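# Insert the loose contact into the housing until it latches

## Task

Take the loose contact and press it fully into the housing's empty cavity, oriented so that its red, notched side faces the red side of the housing, until it clicks and latches.

## Robot and tools

Robot: two arms. left_arm carries a five-finger left hand and stands on the +y side; right_arm carries a right hand. Calibrated bases: left_arm at (+0.030, +0.485, 0) m, right_arm at (-0.060, -0.382, 0) m, both turned only slightly about z. Cameras: cam_high, cam_low (fixed), cam_left_wrist, cam_right_wrist.

Frame: all positions, orientations (quat_wxyz), velocities and targets use the scene frame. Its origin is at table-top height, halfway between the nominal bases; +z is up, +x points out over the table, +y toward left_arm. Image sides do not match arm names.

Hand point: a spot 0.15 m out from the wrist face, 0.05 m in front of the palm. Its +z runs along the straight fingers (tips reach 0.06 to 0.07 m past it), +y points out of the palm, +x runs across the palm away from the thumb on the right hand and toward the thumb on the left. A bracket on the little-finger side of the wrist sticks out and can strike things; with level fingers the wrist may hang lower than the hand and hit the table first.

The 28-number row (every value in [-1, 1], one row covers both arms): left dx, dy, dz, rx, ry, rz; left hand six slots; left force_limit, speed; then the same 14 for the right arm. Pose numbers are offsets, not poses: they count from that arm's Hand target as it stood when the action or move began, along scene axes, turning about the Hand target's position. 1.0 equals 0.6 m for dx, dy, dz, and 180 degrees for rx, ry, rz, which form one rotation vector. Every row within an action counts from the same start, so sending an offset again moves the arm further. Six zeros keep the arm at its Hand target. The commanded orientation is clipped to 32 degrees from the measured one each step.

Hand slots: put grasp numbers a, b, c (each -1 to +1) in the first three and exactly 0 in the last three. a curls index and middle and bends the thumb; b curls ring and little; c swings the thumb in front of the palm. All zero is a fully open hand. To keep a grip or leave a hand unchanged, resend its previous a, b, c. force_limit maps -1 to about 0 N and +1 to 10 N at the fingertip (15 N for thumb motors); speed rises from near 0 at -1 to full at +0.48 and above. For a soft grip use speed -0.94 or lower. Thumb in front plus closing fingers holds objects about 0.035 to 0.065 m thick.

Tools:
- execute_actions(actions, cameras): actions is a list of actions; each action is up to 15 rows at 1/30 s per row, a short list holding its last row; one action lasts 0.5 s. Images appear only with an empty actions list or when cameras names them ("all" for every camera).
- move(target, speed, blend, stop_force, zero, blocking, cameras): straight-line path of each hand point toward offsets given as one row or up to 15 rows, all counted from the same Hand targets. speed in m/s, 0.002 to 3.6, default 0.25 (turns at twice that in rad/s). blend in metres rounds corners; 0 stops at each target. stop_force in N, 3 to 120, ends an arm's path when it feels that much push against its motion; zero (default true) re-zeroes first; blocking=false returns early and cannot be combined with stop_force. Don't rely on stop_force while the hand turns, or to notice a light loose part sliding. Omit it when backing away from a contact.
- wait(seconds 0 to 10), stop(), zoom_image(camera, region [x0, y0, x1, y1] pixels, at most 504 by 504, newest image only), show_instructions() for the reference pages, zero_wrist_force(arm), finished_scene(scene 1).

Results: end_effector_position (m), end_effector_quat_wxyz, velocities, Hand target (the last clipped command, the base for the next offsets), hand_measured, hand_stopped_by (moving, target, force, stalled, fault) and hand_load_n (positive when the finger is pushed open; a lost grip shows as near-zero load), joint positions and torques, Wrist force and torque in the flange's own axes plus a peak line, and step readings. A move adds a "move:" line: done, off_target, moving, held or fault, with limits=paced (pose clipped) or limits=held (steps withheld). A hand point often rests short of its Hand target; send the missing distance as an offset if needed.

Cautions: arms are stiff, so commanding even slightly past a firm surface can trigger a fault stop; use slow moves and stop_force for insertion. A joint torque at its limit or roughly 150 N of outside force halts that arm for 10 s. Avoid any pressing or hitting between the two arms, and never close a hand on the other hand. Don't route a path close to an arm's own base. Don't drop parts, release them while moving, or slam fixed or heavy items. Anything falling off the table fails the task. Long stretched poses heat motors; MOTOR HOT warns, 85 °C brakes the arm. Loose parts may be nudged by outside pushes, so check images before finishing; the contact must stay latched without the robot.

Each tool is called after ">>>" as name(argument=value, ...) on one line, values as JSON.

Reference images:

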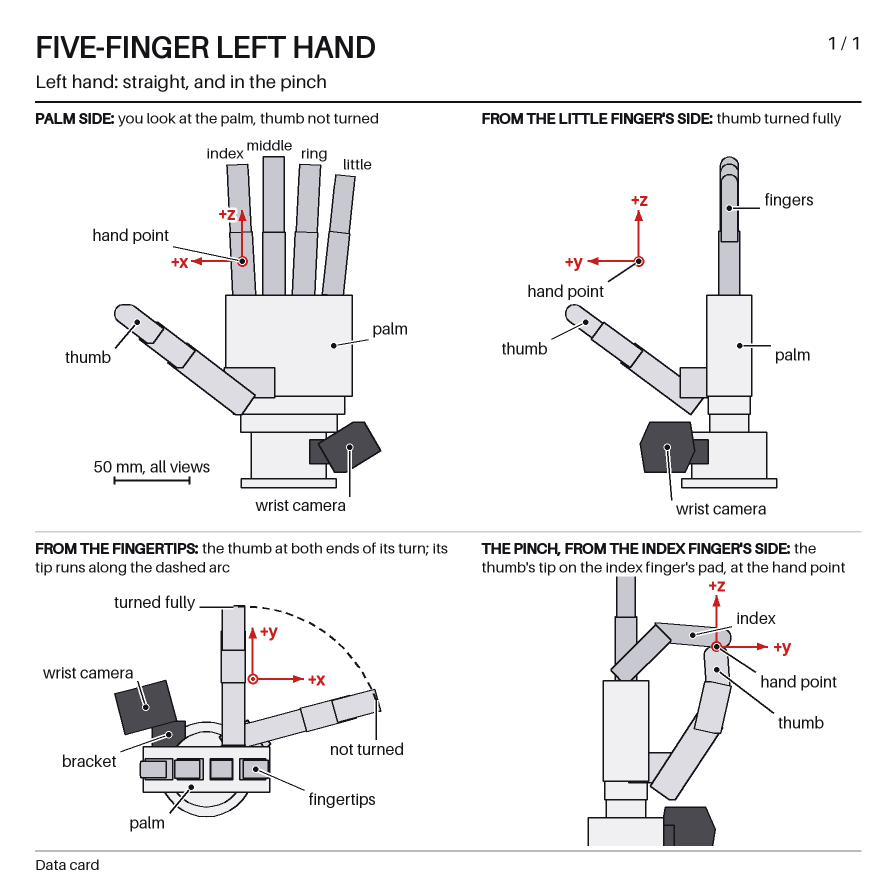

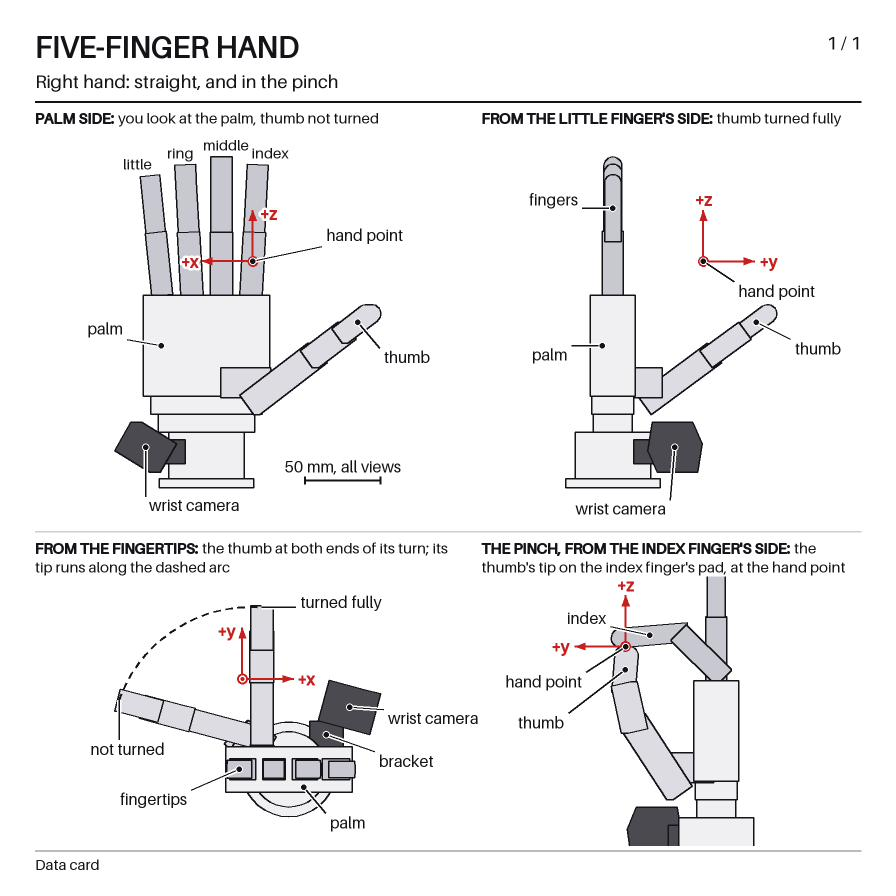

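## Session

>>> execute_actions(actions=[])

Scene clock: 0.00 s.
left_arm: end_effector_position=(+0.5652, +0.7131, +0.3246) hand_measured=(-1.000, -1.000, -1.000, -1.000, -1.000, -1.000) hand_load_n=(+0.0, +0.0, +0.0, +0.0, +0.0, +0.0) hand_stopped_by=(target, target, target, target, target, target) hand_force_limit=0.00 hand_speed=-0.80 end_effector_quat_wxyz=(-0.361, +0.864, -0.198, +0.291) | right_arm: end_effector_position=(+0.5624, -0.7421, +0.3590) hand_measured=(-1.000, -1.000, -1.000, -1.000, -1.000, -1.000) hand_load_n=(+0.0, +0.0, +0.0, +0.0, +0.0, +0.0) hand_stopped_by=(target, target, target, target, target, target) hand_force_limit=0.00 hand_speed=-0.80 end_effector_quat_wxyz=(+0.094, -0.204, +0.818, -0.530)
Joint positions: left_arm=[3.894 -1.65 -1.502 2.543 -1.492 2.742] | right_arm=[-0.542 -1.094 0.919 0.675 2.072 -2.954]
Joint velocities: within noise
Joint torques (N m): no reading
Wrist force (N): no reading
Wrist torque (N m): no reading
Wrist force, peak (N): no reading
Hand target: left_arm +0.5652, +0.7131, +0.3246; -0.361, +0.864, -0.198, +0.291 | right_arm +0.5624, -0.7421, +0.3590; +0.094, -0.204, +0.818, -0.530

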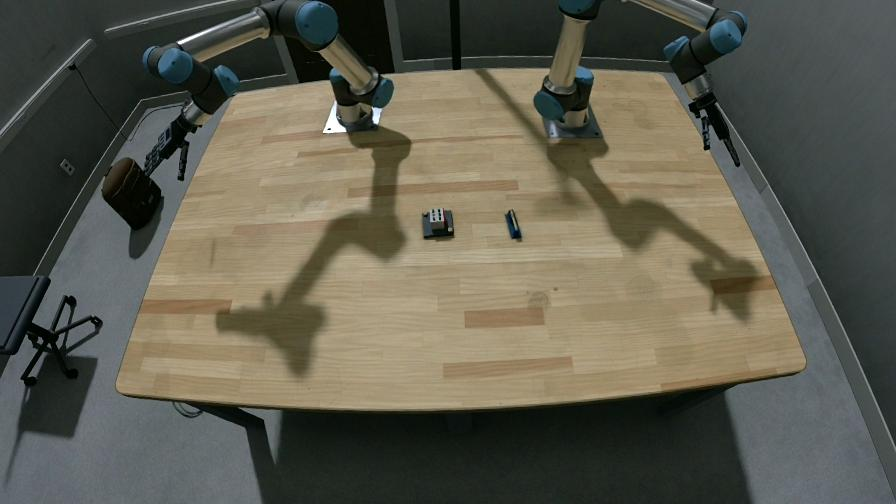

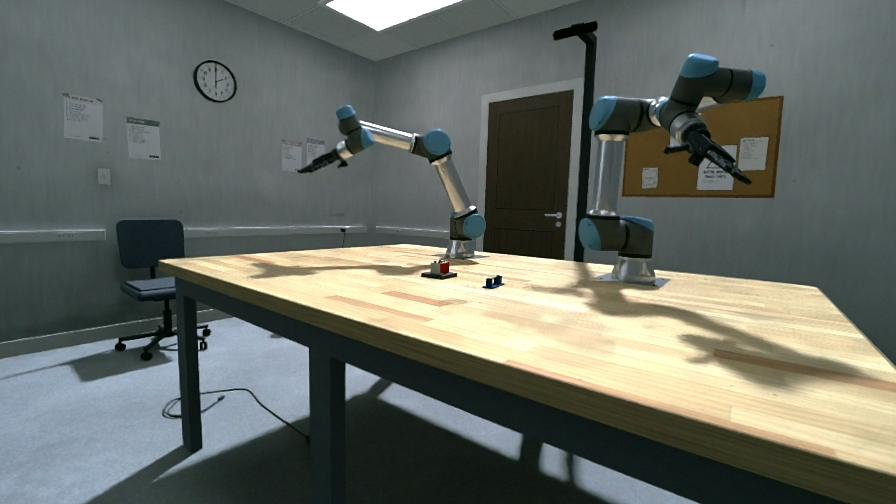

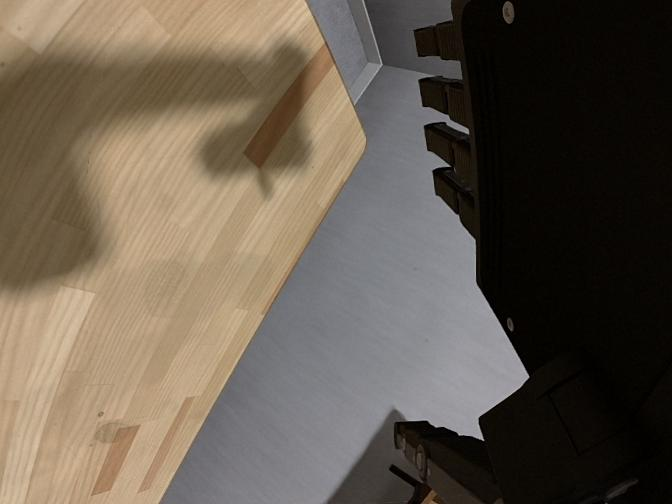

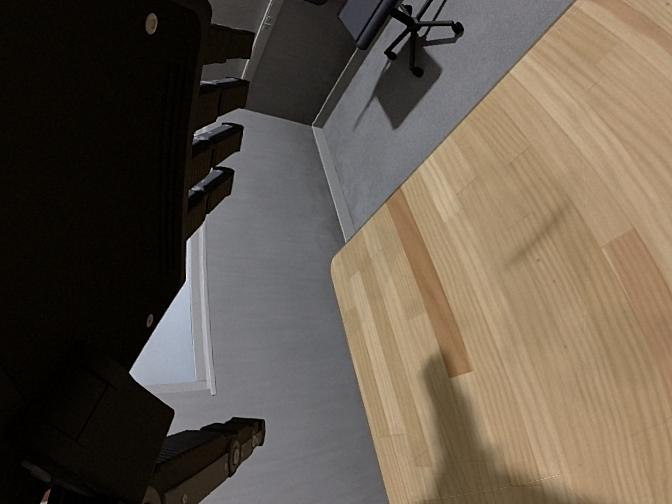

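>>> zoom_image(camera="cam_high", region=[400, 180, 550, 265])

>>> zoom_image(camera="cam_low", region=[400, 245, 530, 305])

>>> zoom_image(camera="cam_high", region=[415, 198, 465, 248])

>>> zoom_image(camera="cam_high", region=[490, 198, 540, 248])

>>> zoom_image(camera="cam_low", region=[415, 255, 465, 285])

>>> zoom_image(camera="cam_low", region=[470, 265, 520, 295])

Scaled by 3.360 from the camera's 896x504 image, which has a finer 1280x720 frame.

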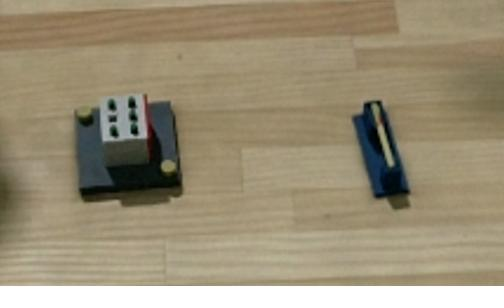

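Scaled by 3.877 from the camera's 896x504 image, which has a finer 1280x720 frame.

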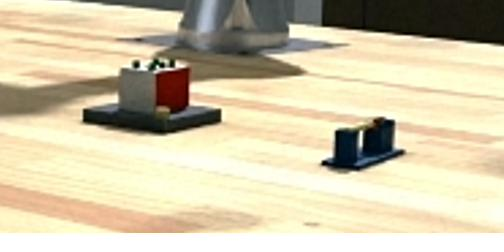

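Scaled by 10.080 from the camera's 896x504 image, which has a finer 1280x720 frame.

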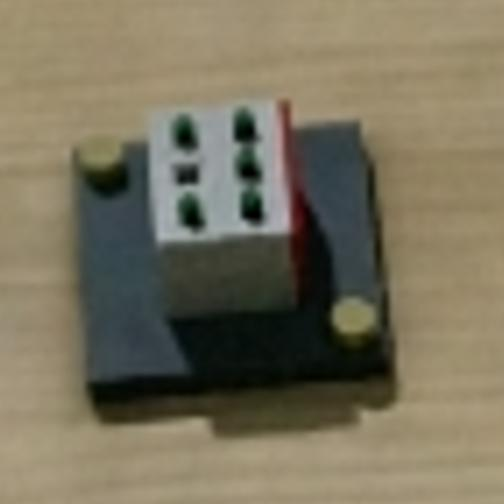

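Scaled by 10.080 from the camera's 896x504 image, which has a finer 1280x720 frame.

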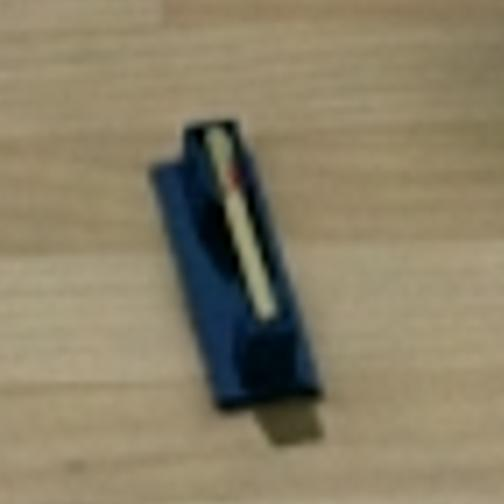

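Scaled by 10.080 from the camera's 896x504 image, which has a finer 1280x720 frame.

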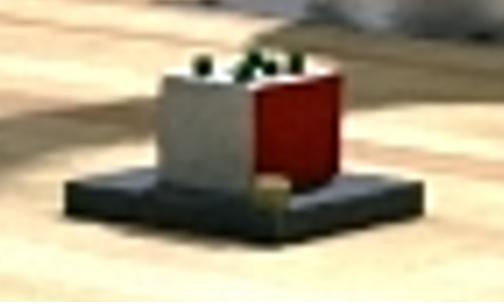

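Scaled by 10.080 from the camera's 896x504 image, which has a finer 1280x720 frame.

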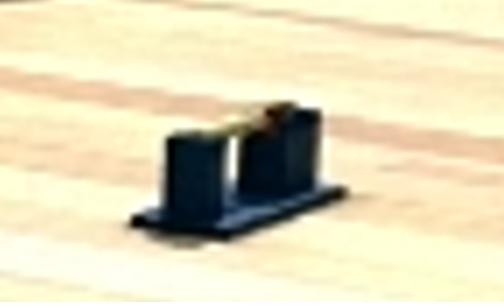

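>>> move(target=[-0.168,-0.823,-0.258,-0.240,0.194,0.132,0,0,0,0,0,0,0,-0.8,-0.196,0.9,-0.15,0.359,0.0637,-0.138,0,0,0,0,0,0,0,-0.8], speed=0.4, cameras=["all"])

Scene clock: 8.93 s.
left_arm: end_effector_position=(+0.4644, +0.2194, +0.1698) hand_measured=(-1.000, -1.000, -1.000, -1.000, -1.000, -1.000) hand_load_n=(+0.0, +0.0, +0.0, +0.0, +0.0, +0.0) hand_stopped_by=(target, target, target, target, target, target) hand_force_limit=0.00 hand_speed=-0.80 end_effector_quat_wxyz=(-0.001, +1.000, +0.000, +0.000) | right_arm: end_effector_position=(+0.4448, -0.2022, +0.2690) hand_measured=(-1.000, -1.000, -1.000, -1.000, -1.000, -1.000) hand_load_n=(+0.0, +0.0, +0.0, +0.0, +0.0, +0.0) hand_stopped_by=(target, target, target, target, target, target) hand_force_limit=0.00 hand_speed=-0.80 end_effector_quat_wxyz=(+0.000, +0.000, +1.000, -0.001)
Joint positions: left_arm=[2.959 -1.968 -1.523 1.921 -1.574 1.398] | right_arm=[0.023 -1.135 1.208 1.498 1.572 -1.601]
Joint torques (N m): left_arm=[-10.18 21.52 30.87 -4.08 1.87 -2.99] | right_arm=[10.03 -41.39 -7.44 0.78 -1.85 1.6]
Wrist force (N): left_arm=[0.4 -0.4 -0.8] | right_arm=[-0.1 0.7 0.3]
Wrist torque (N m): left_arm=[0.01 -0.17 -0.13] | right_arm=[0.01 0.00 -0.06]
Wrist force, peak (N): left_arm=[-0.3 -1.3 0.4] | right_arm=[0.0 2.1 0.7]
Hand target: left_arm +0.4644, +0.2193, +0.1698; -0.001, +1.000, +0.000, +0.000 | right_arm +0.4448, -0.2021, +0.2690; +0.000, +0.000, +1.000, +0.000
Off the commanded pose: left_arm 0.000 m, 0 deg | right_arm 0.000 m, 0 deg.
move: done
camera_calibration:
cam_left_wrist: T_world_to_cam=[[0.252629, 0.967435, 0.0157855, -0.334215], [0.829589, -0.224971, 0.511049, -0.423562], [0.497957, -0.11601, -0.859407, 0.0573973], [0, 0, 0, 1]] pos_world=[0.407233, 0.234701, 0.271064]
cam_right_wrist: T_world_to_cam=[[-0.276613, 0.960921, 0.0107888, 0.309182], [0.828924, 0.232906, 0.508567, -0.455479], [0.48618, 0.149619, -0.860955, 0.161764], [0, 0, 0, 1]] pos_world=[0.384435, -0.215218, 0.367578]

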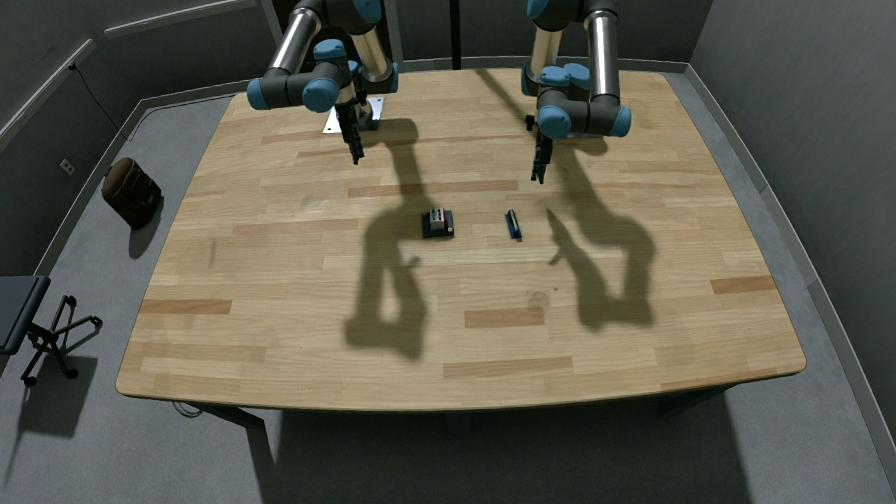

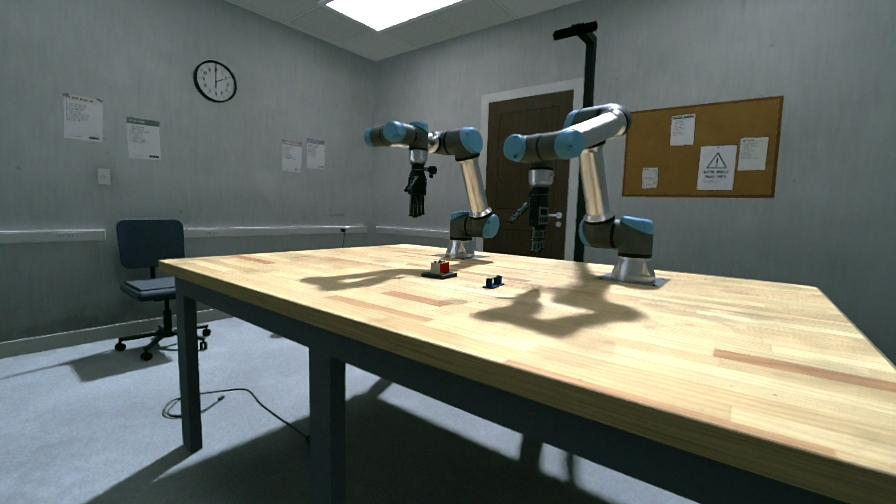

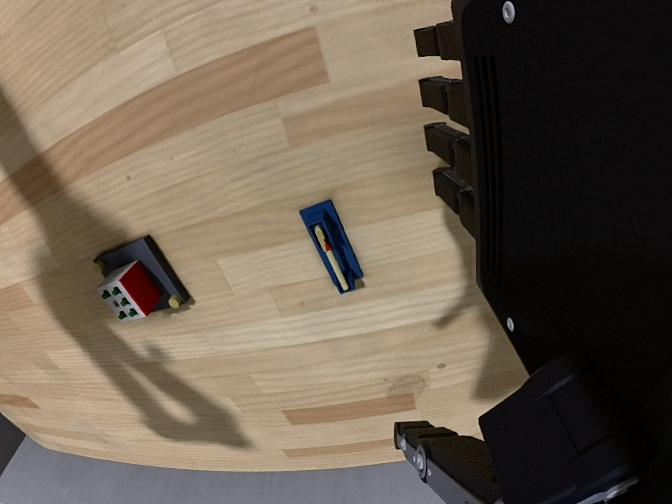

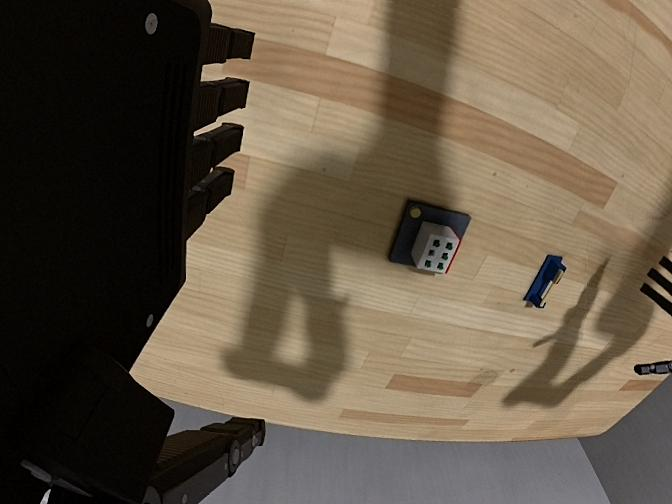

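>>> zoom_image(camera="cam_left_wrist", region=[290, 190, 380, 300])

>>> zoom_image(camera="cam_left_wrist", region=[85, 225, 195, 330])

>>> zoom_image(camera="cam_right_wrist", region=[380, 190, 480, 290])

>>> zoom_image(camera="cam_right_wrist", region=[515, 245, 575, 315])

Scaled by 4.582 from the camera's 672x504 image, which has a finer 960x720 frame.

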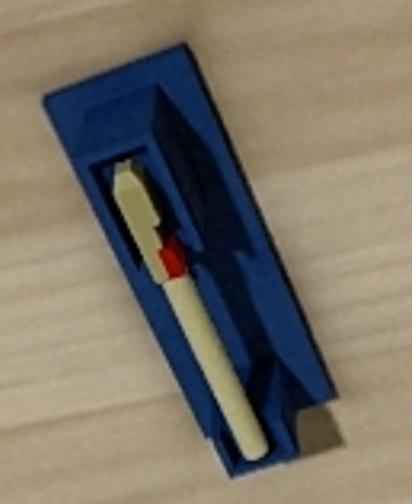

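Scaled by 4.582 from the camera's 672x504 image, which has a finer 960x720 frame.

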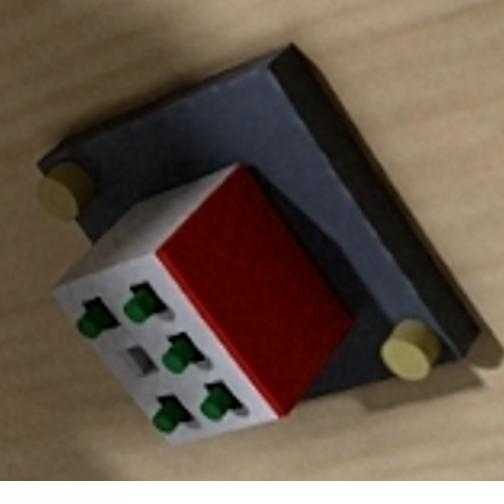

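Scaled by 5.040 from the camera's 672x504 image, which has a finer 960x720 frame.

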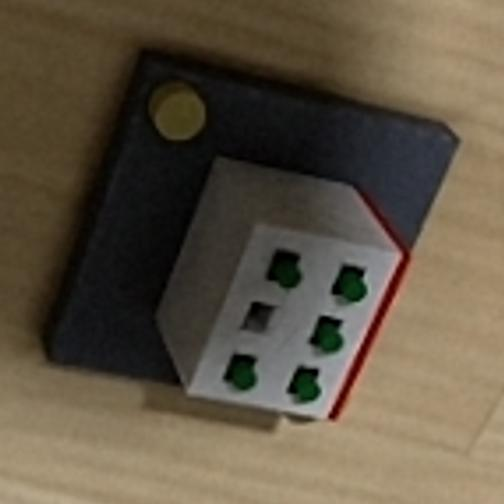

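Scaled by 7.200 from the camera's 672x504 image, which has a finer 960x720 frame.

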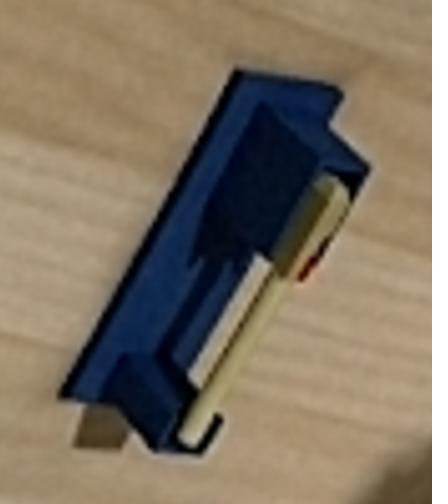

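>>> move(target=[[0.076,-0.049,0.05,0,0.191,0.462,0,0,0,0,0,0,0,-0.8,0.019,0.122,-0.086,0,0,0,0,0,0,0,0,0,0,-0.8],[0.1427,-0.1155,-0.0663,0,0.383,0.924,0,0,0,0,0,0,0,-0.8,0.038,0.244,-0.172,0,0,0,0,0,0,0,0,0,0,-0.8]], speed=0.5, blend=[0.03, 0], cameras=["all"])

Scene clock: 21.40 s.
left_arm: end_effector_position=(+0.5500, +0.1500, +0.1300) hand_measured=(-1.000, -1.000, -1.000, -1.000, -1.000, -1.000) hand_load_n=(+0.0, -0.5, +0.0, +0.0, +0.0, +0.0) hand_stopped_by=(target, target, target, target, target, target) hand_force_limit=0.00 hand_speed=-0.80 end_effector_quat_wxyz=(+0.000, +0.000, +0.923, -0.384) | right_arm: end_effector_position=(+0.4676, -0.0557, +0.1658) hand_measured=(-1.000, -1.000, -1.000, -1.000, -1.000, -1.000) hand_load_n=(+0.0, +0.0, +0.0, +0.0, +0.0, +0.0) hand_stopped_by=(target, target, target, target, target, target) hand_force_limit=0.00 hand_speed=-0.80 end_effector_quat_wxyz=(+0.000, +0.000, +1.000, +0.000)
Joint positions: left_arm=[3.014 -2.333 -1.091 1.97 -0.789 -1.737] | right_arm=[0.304 -0.902 1.107 1.366 1.572 -1.319]
Joint torques (N m): left_arm=[-9.57 63.27 5.63 -0.89 -0.47 -2.92] | right_arm=[9.27 -34.07 -31.77 0.62 1.7 1.71]
Wrist force (N): left_arm=[0.2 -0.4 0.0] | right_arm=[0.0 0.6 0.3]
Wrist torque (N m): left_arm=[-0.02 -0.07 -0.01] | right_arm=[0.01 -0.03 -0.05]
Wrist force, peak (N): left_arm=[0.2 -0.5 -1.1] | right_arm=[0.2 1.0 0.5]
Hand target: left_arm +0.5500, +0.1500, +0.1300; +0.000, +0.000, +0.923, -0.384 | right_arm +0.4676, -0.0557, +0.1658; +0.000, +0.000, +1.000, +0.000
Off the commanded pose: left_arm 0.000 m, 0 deg | right_arm 0.000 m, 0 deg.
move: done
camera_calibration:
cam_left_wrist: T_world_to_cam=[[-0.251907, -0.672818, 0.695599, 0.147101], [-0.829899, 0.519923, 0.202353, 0.351267], [-0.497805, -0.526304, -0.689344, 0.559642], [0, 0, 0, 1]] pos_world=[0.607165, 0.210882, 0.212383]
cam_right_wrist: T_world_to_cam=[[-0.276488, 0.960955, 0.0109454, 0.175737], [0.8289, 0.232698, 0.508701, -0.456055], [0.486292, 0.149722, -0.860874, 0.0398493], [0, 0, 0, 1]] pos_world=[0.407235, -0.0687181, 0.264378]

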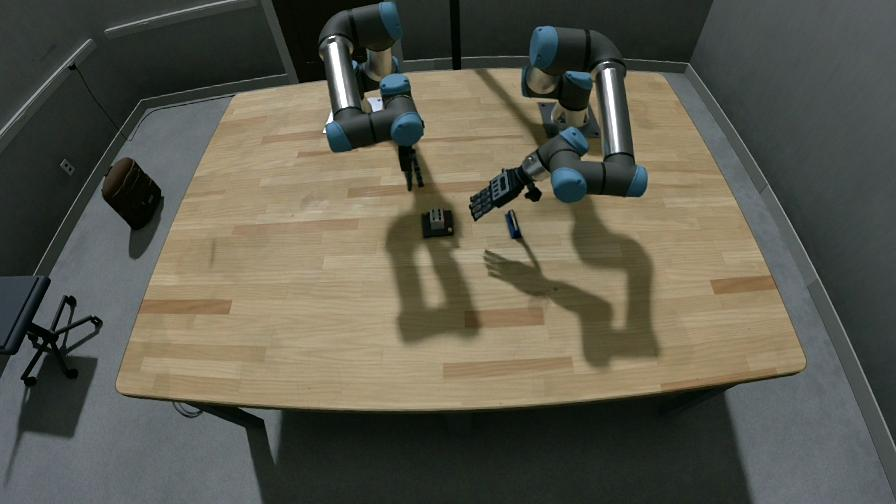

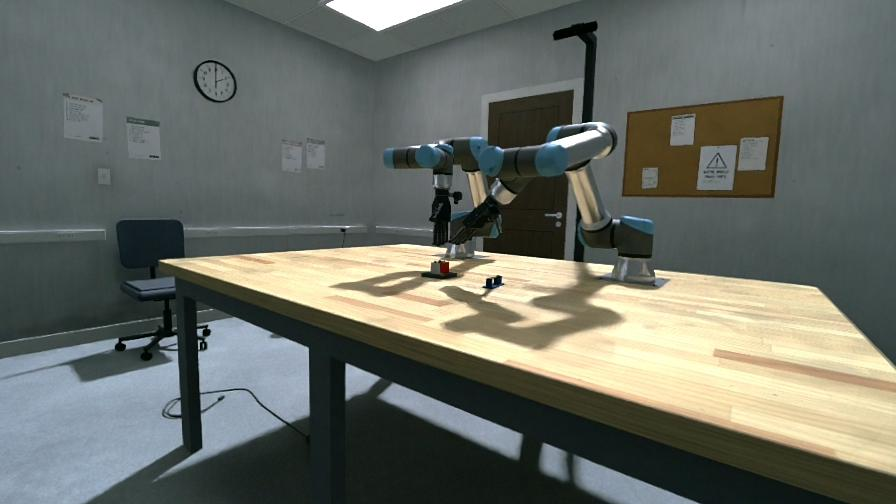

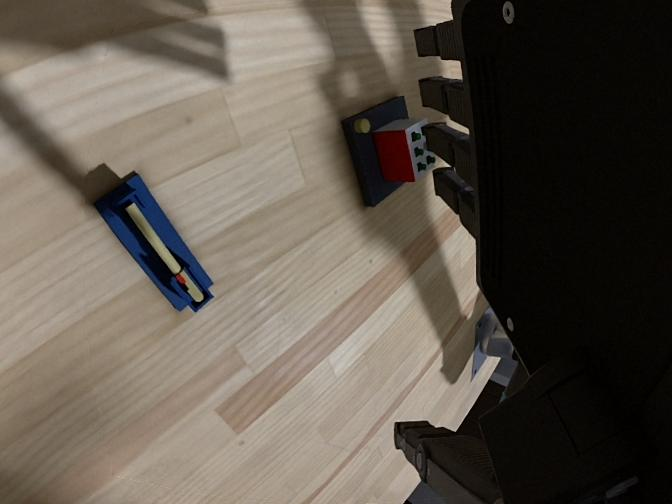

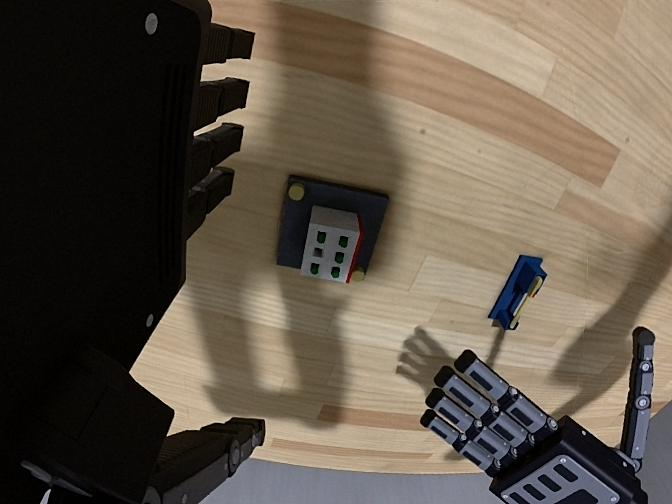

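>>> zoom_image(camera="cam_left_wrist", region=[85, 165, 225, 320])

>>> zoom_image(camera="cam_left_wrist", region=[335, 90, 445, 215])

>>> zoom_image(camera="cam_right_wrist", region=[270, 165, 400, 295])

>>> zoom_image(camera="cam_right_wrist", region=[480, 245, 560, 335])

Scaled by 3.252 from the camera's 672x504 image, which has a finer 960x720 frame.

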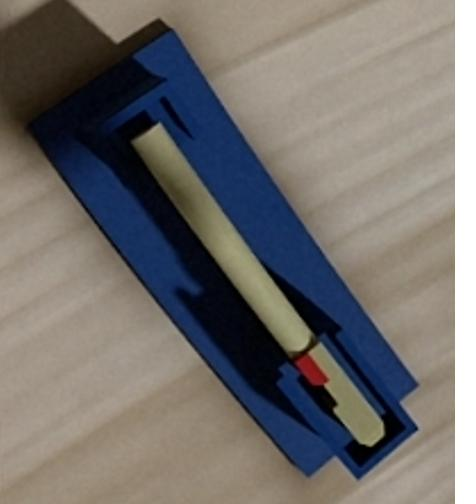

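Scaled by 4.032 from the camera's 672x504 image, which has a finer 960x720 frame.

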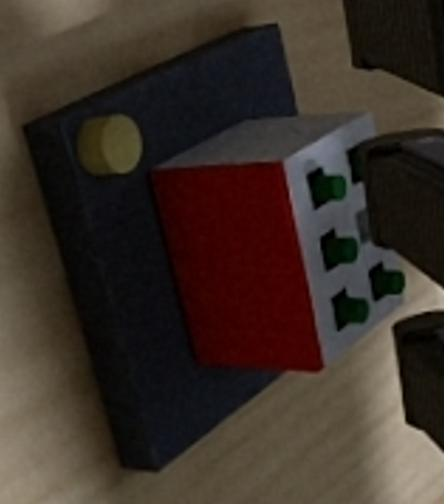

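Scaled by 3.877 from the camera's 672x504 image, which has a finer 960x720 frame.

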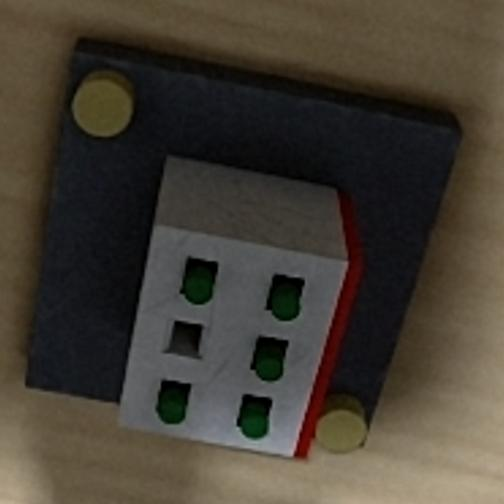

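Scaled by 5.600 from the camera's 672x504 image, which has a finer 960x720 frame.

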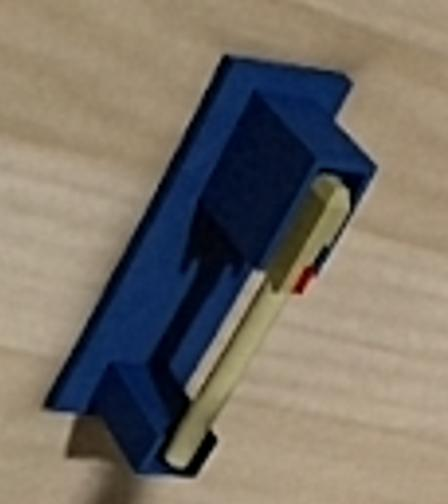

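>>> move(target=[0.0283,0.0342,-0.1053,0,0,0.0444,0.4,-1,0.82,0,0,0,0.0,0.0,0,0,0,0,0,0,0,0,0,0,0,0,0,-0.8], speed=0.2, cameras=["cam_left_wrist","cam_right_wrist"])

Scene clock: 30.93 s.
left_arm: end_effector_position=(+0.5670, +0.1705, +0.0668) hand_measured=(-1.000, -1.000, -0.574, +0.000, -0.114, +0.640) hand_load_n=(+0.0, +0.0, +0.0, +0.0, +0.0, +0.0) hand_stopped_by=(target, target, target, target, target, target) hand_force_limit=0.00 hand_speed=0.00 end_effector_quat_wxyz=(+0.026, -0.065, +0.921, -0.383) | right_arm: end_effector_position=(+0.4676, -0.0557, +0.1658) hand_measured=(-1.000, -1.000, -1.000, -1.000, -1.000, -1.000) hand_load_n=(+0.0, +0.0, +0.0, +0.0, +0.0, +0.0) hand_stopped_by=(target, target, target, target, target, target) hand_force_limit=0.00 hand_speed=-0.80 end_effector_quat_wxyz=(+0.000, +0.000, +1.000, +0.000)
Joint positions: left_arm=[3.055 -2.353 -1.202 2.195 -0.805 -1.873] | right_arm=[0.304 -0.902 1.107 1.366 1.572 -1.319]
Joint torques (N m): left_arm=[6.48 35.72 6.1 -0.43 -0.47 -2.77] | right_arm=[9.14 -34.05 -32.33 0.79 1.65 1.67]
Wrist force (N): left_arm=[-0.1 -0.4 0.1] | right_arm=[0.2 0.7 0.4]
Wrist torque (N m): left_arm=[-0.01 -0.02 -0.05] | right_arm=[0.01 -0.06 -0.03]
Wrist force, peak (N): left_arm=[0.0 -1.4 0.1] | right_arm=[0.4 0.9 0.5]
Hand target: left_arm +0.5670, +0.1705, +0.0668; +0.026, -0.065, +0.921, -0.383 | right_arm +0.4676, -0.0557, +0.1658; +0.000, +0.000, +1.000, +0.000
Off the commanded pose: left_arm 0.000 m, 0 deg | right_arm 0.000 m, 0 deg.
move: done
camera_calibration:
cam_left_wrist: T_world_to_cam=[[-0.155908, -0.701334, 0.695574, 0.1595], [-0.89417, 0.399417, 0.202302, 0.424465], [-0.419705, -0.590421, -0.689384, 0.501894], [0, 0, 0, 1]] pos_world=[0.615059, 0.238653, 0.149183]
cam_right_wrist: T_world_to_cam=[[-0.276488, 0.960955, 0.0109454, 0.175737], [0.8289, 0.232698, 0.508701, -0.456055], [0.486292, 0.149722, -0.860874, 0.0398493], [0, 0, 0, 1]] pos_world=[0.407235, -0.0687181, 0.264378]
Images, in order (width x height): cam_left_wrist 672x504, cam_right_wrist 672x504.

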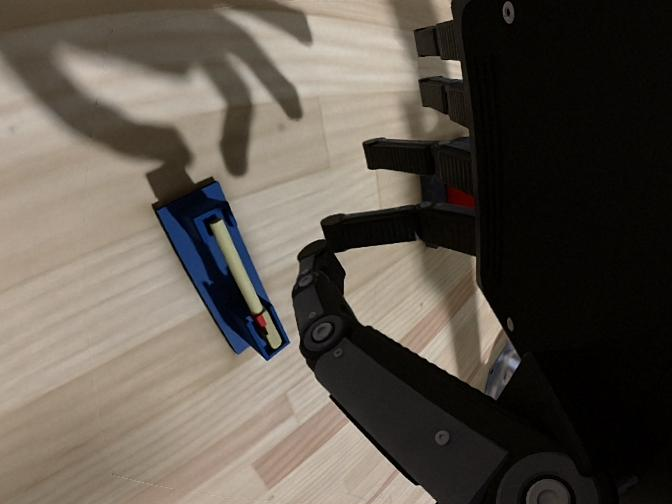

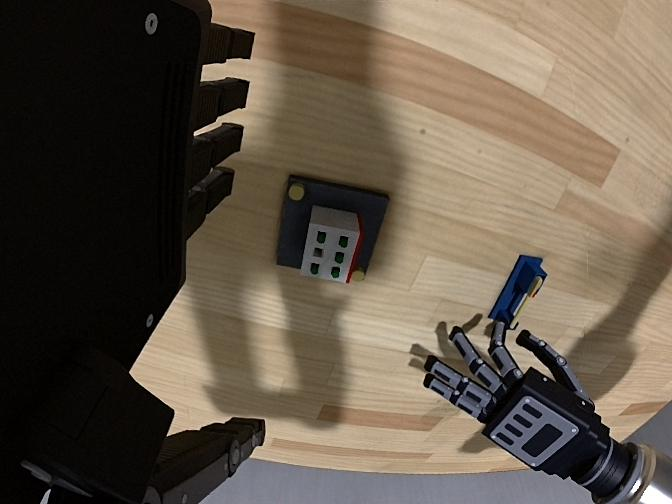

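>>> zoom_image(camera="cam_left_wrist", region=[140, 170, 360, 370])

>>> zoom_image(camera="cam_right_wrist", region=[440, 240, 600, 400])

>>> zoom_image(camera="cam_left_wrist", region=[190, 205, 300, 365])

Scaled by 2.291 from the camera's 672x504 image, which has a finer 960x720 frame.

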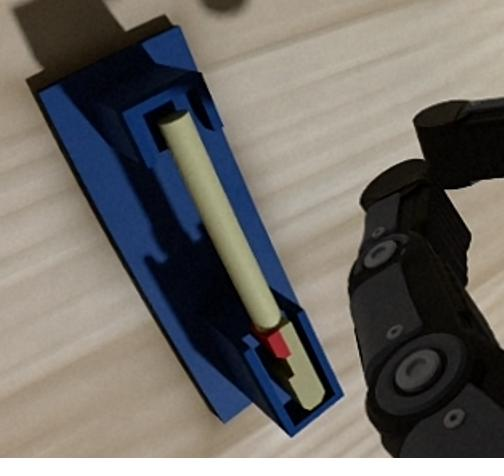

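Scaled by 3.150 from the camera's 672x504 image, which has a finer 960x720 frame.

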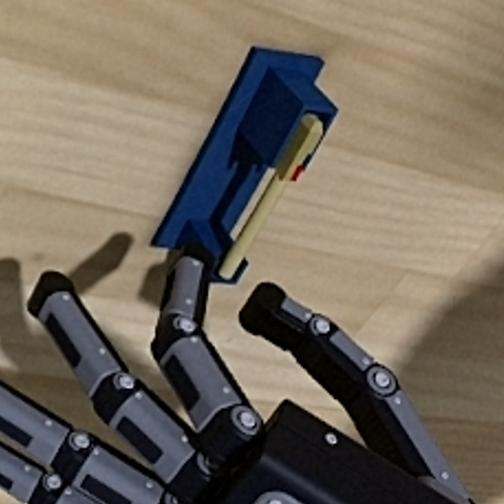

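Scaled by 3.150 from the camera's 672x504 image, which has a finer 960x720 frame.

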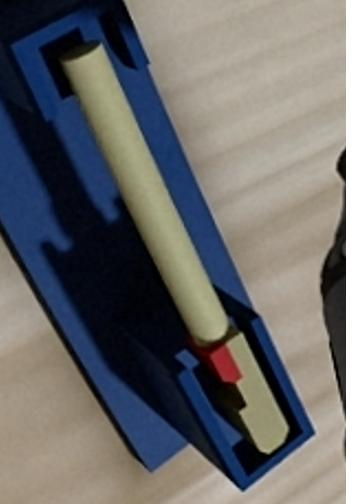

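>>> zoom_image(camera="cam_left_wrist", region=[280, 190, 400, 300])

Scaled by 4.200 from the camera's 672x504 image, which has a finer 960x720 frame.

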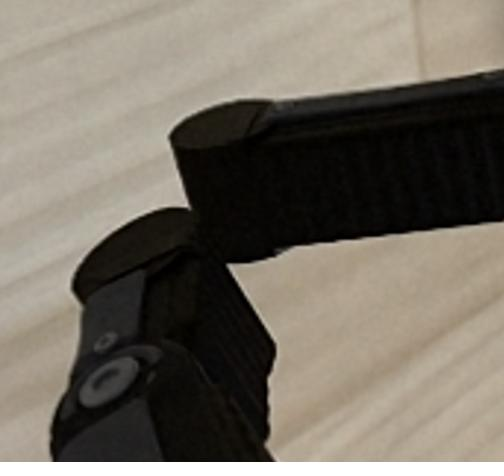

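>>> move(target=[-0.0007,0.0322,-0.0243,0,0,-0.0111,0.4,-1,0.7,0,0,0,0.0,0.0,0,0,0,0,0,0,0,0,0,0,0,0,0,-0.8], speed=0.15, cameras=["cam_left_wrist","cam_right_wrist"])

>>> zoom_image(camera="cam_left_wrist", region=[200, 170, 400, 370])

>>> zoom_image(camera="cam_right_wrist", region=[480, 245, 580, 345])

Scene clock: 37.77 s.
left_arm: end_effector_position=(+0.5666, +0.1898, +0.0523) hand_measured=(-1.000, -1.000, -0.556, +0.000, -0.156, +0.400) hand_load_n=(+0.0, +0.0, +0.0, +0.0, +0.0, +0.0) hand_stopped_by=(target, target, target, target, target, target) hand_force_limit=0.00 hand_speed=0.00 end_effector_quat_wxyz=(+0.020, -0.049, +0.922, -0.384) | right_arm: end_effector_position=(+0.4676, -0.0557, +0.1658) hand_measured=(-1.000, -1.000, -1.000, -1.000, -1.000, -1.000) hand_load_n=(+0.0, +0.0, +0.0, +0.0, +0.0, +0.0) hand_stopped_by=(target, target, target, target, target, target) hand_force_limit=0.00 hand_speed=-0.80 end_effector_quat_wxyz=(+0.000, +0.000, +1.000, +0.000)
Joint positions: left_arm=[3.089 -2.374 -1.22 2.17 -0.793 -1.779] | right_arm=[0.304 -0.902 1.107 1.366 1.572 -1.319]
Joint torques (N m): left_arm=[7.2 36.39 4.75 -3.8 3.42 3.17] | right_arm=[9.08 -34.71 -31.75 0.98 1.68 1.6]
Wrist force (N): left_arm=[0.1 -0.6 -0.2] | right_arm=[0.2 0.8 0.6]
Wrist torque (N m): left_arm=[-0.02 -0.05 -0.10] | right_arm=[0.01 -0.07 -0.04]
Wrist force, peak (N): left_arm=[-0.1 -0.8 -0.1] | right_arm=[0.1 1.0 0.5]
Hand target: left_arm +0.5666, +0.1898, +0.0522; +0.020, -0.049, +0.922, -0.384 | right_arm +0.4676, -0.0557, +0.1658; +0.000, +0.000, +1.000, +0.000
Off the commanded pose: left_arm 0.000 m, 0 deg | right_arm 0.000 m, 0 deg.
move: done
camera_calibration:
cam_left_wrist: T_world_to_cam=[[-0.180117, -0.695499, 0.695585, 0.195663], [-0.879767, 0.430198, 0.202335, 0.405317], [-0.439963, -0.575509, -0.689363, 0.511766], [0, 0, 0, 1]] pos_world=[0.616986, 0.256242, 0.134683]
cam_right_wrist: T_world_to_cam=[[-0.276488, 0.960955, 0.0109454, 0.175737], [0.8289, 0.232698, 0.508701, -0.456055], [0.486292, 0.149722, -0.860874, 0.0398493], [0, 0, 0, 1]] pos_world=[0.407235, -0.0687181, 0.264378]
Images, in order (width x height): cam_left_wrist 672x504, cam_right_wrist 672x504.

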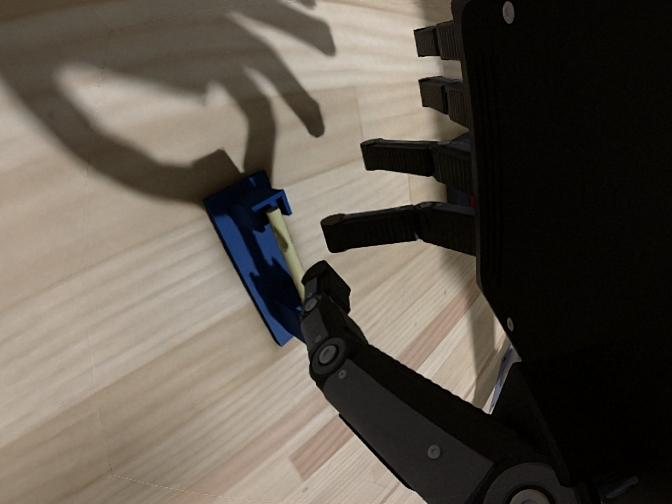

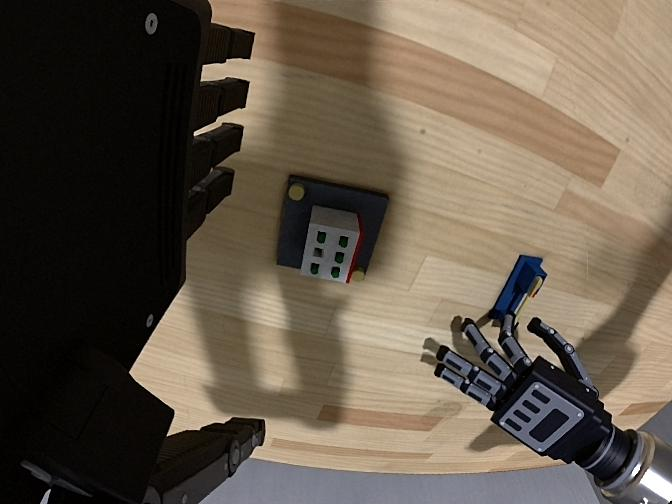

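Scaled by 2.520 from the camera's 672x504 image, which has a finer 960x720 frame.

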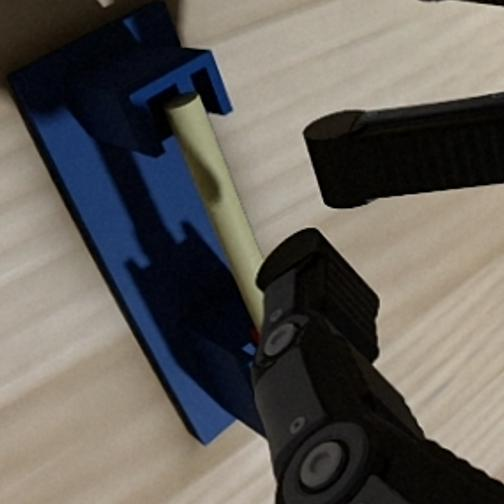

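Scaled by 5.040 from the camera's 672x504 image, which has a finer 960x720 frame.

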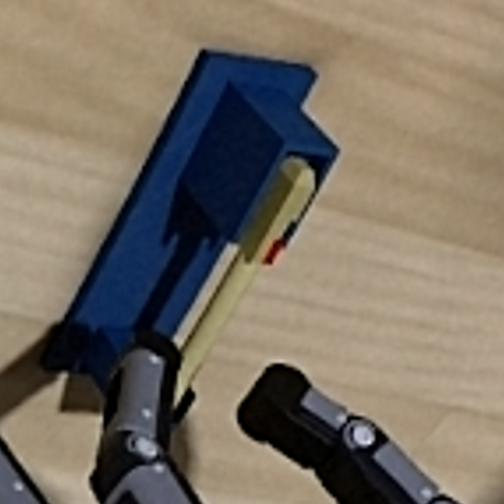

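>>> move(target=[-0.0055,-0.0112,-0.0106,0,0,0,0.4,-1,0.7,0,0,0,0.0,0.0,0,0,0,0,0,0,0,0,0,0,0,0,0,-0.8], speed=0.1, cameras=["cam_left_wrist","cam_right_wrist"])

>>> zoom_image(camera="cam_left_wrist", region=[220, 170, 360, 310])

>>> zoom_image(camera="cam_right_wrist", region=[480, 245, 570, 345])

Scene clock: 41.43 s.
left_arm: end_effector_position=(+0.5633, +0.1832, +0.0459) hand_measured=(-1.000, -1.000, -0.556, +0.000, -0.156, +0.400) hand_load_n=(+0.0, +0.0, +0.0, +0.0, +0.0, +0.0) hand_stopped_by=(target, target, target, target, target, target) hand_force_limit=0.00 hand_speed=0.00 end_effector_quat_wxyz=(+0.020, -0.049, +0.922, -0.384) | right_arm: end_effector_position=(+0.4676, -0.0557, +0.1658) hand_measured=(-1.000, -1.000, -1.000, -1.000, -1.000, -1.000) hand_load_n=(+0.0, +0.0, +0.0, +0.0, +0.0, +0.0) hand_stopped_by=(target, target, target, target, target, target) hand_force_limit=0.00 hand_speed=-0.80 end_effector_quat_wxyz=(+0.000, +0.000, +1.000, +0.000)
Joint positions: left_arm=[3.076 -2.377 -1.23 2.194 -0.795 -1.796] | right_arm=[0.304 -0.902 1.107 1.366 1.572 -1.319]
Joint torques (N m): left_arm=[-9.49 35.44 4.63 -0.57 -0.48 -2.96] | right_arm=[8.48 -34.58 -31.4 1.22 1.67 1.55]
Wrist force (N): left_arm=[0.0 -0.6 -0.1] | right_arm=[0.0 0.6 0.3]
Wrist torque (N m): left_arm=[-0.03 -0.05 -0.02] | right_arm=[0.01 -0.03 -0.04]
Wrist force, peak (N): left_arm=[0.3 -0.7 0.3] | right_arm=[0.3 0.9 0.6]
Hand target: left_arm +0.5633, +0.1831, +0.0459; +0.020, -0.049, +0.922, -0.384 | right_arm +0.4676, -0.0557, +0.1658; +0.000, +0.000, +1.000, +0.000
Off the commanded pose: left_arm 0.000 m, 0 deg | right_arm 0.000 m, 0 deg.
move: done
camera_calibration:
cam_left_wrist: T_world_to_cam=[[-0.1802, -0.6955, 0.695563, 0.195001], [-0.879696, 0.430322, 0.202379, 0.406557], [-0.440071, -0.575415, -0.689373, 0.502192], [0, 0, 0, 1]] pos_world=[0.613786, 0.249642, 0.128283]
cam_right_wrist: T_world_to_cam=[[-0.276488, 0.960955, 0.0109454, 0.175737], [0.8289, 0.232698, 0.508701, -0.456055], [0.486292, 0.149722, -0.860874, 0.0398493], [0, 0, 0, 1]] pos_world=[0.407235, -0.0687181, 0.264378]
Images, in order (width x height): cam_left_wrist 672x504, cam_right_wrist 672x504.

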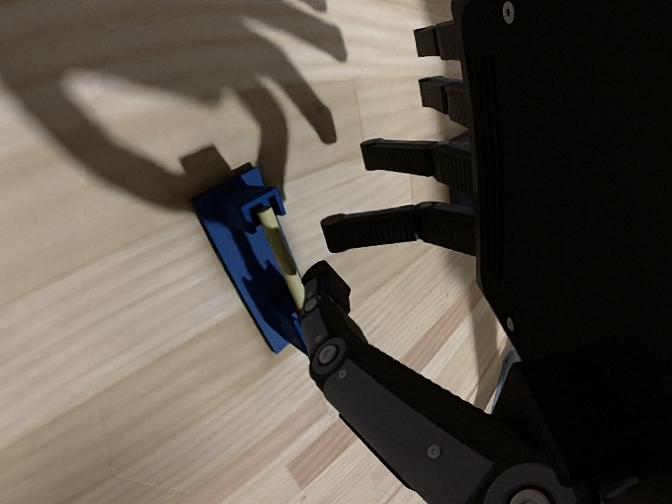

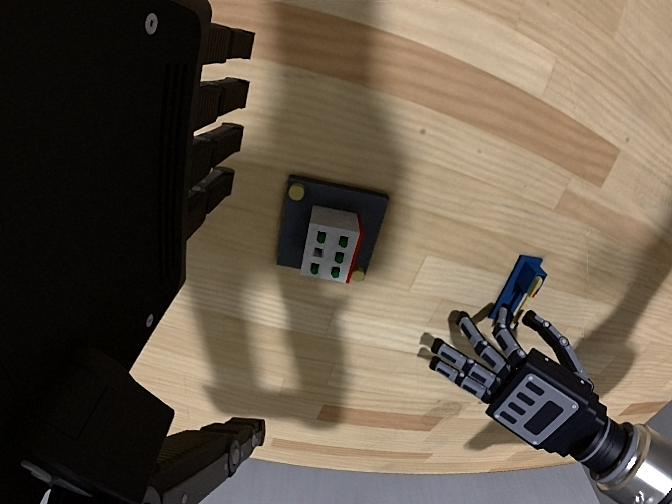

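Scaled by 3.600 from the camera's 672x504 image, which has a finer 960x720 frame.

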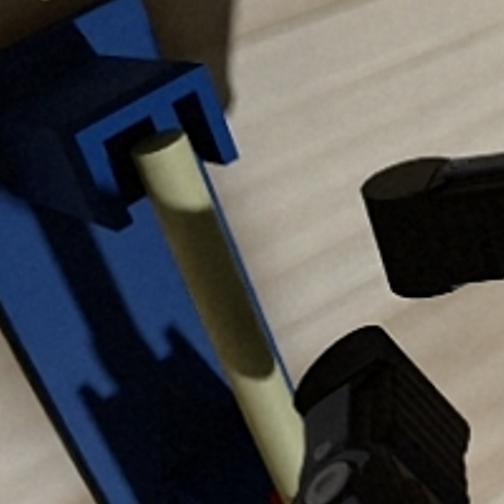

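Scaled by 5.040 from the camera's 672x504 image, which has a finer 960x720 frame.

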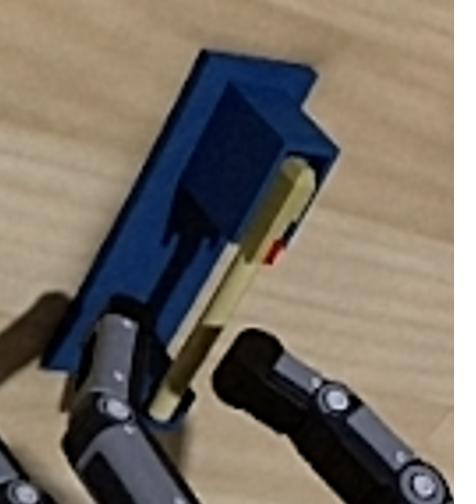

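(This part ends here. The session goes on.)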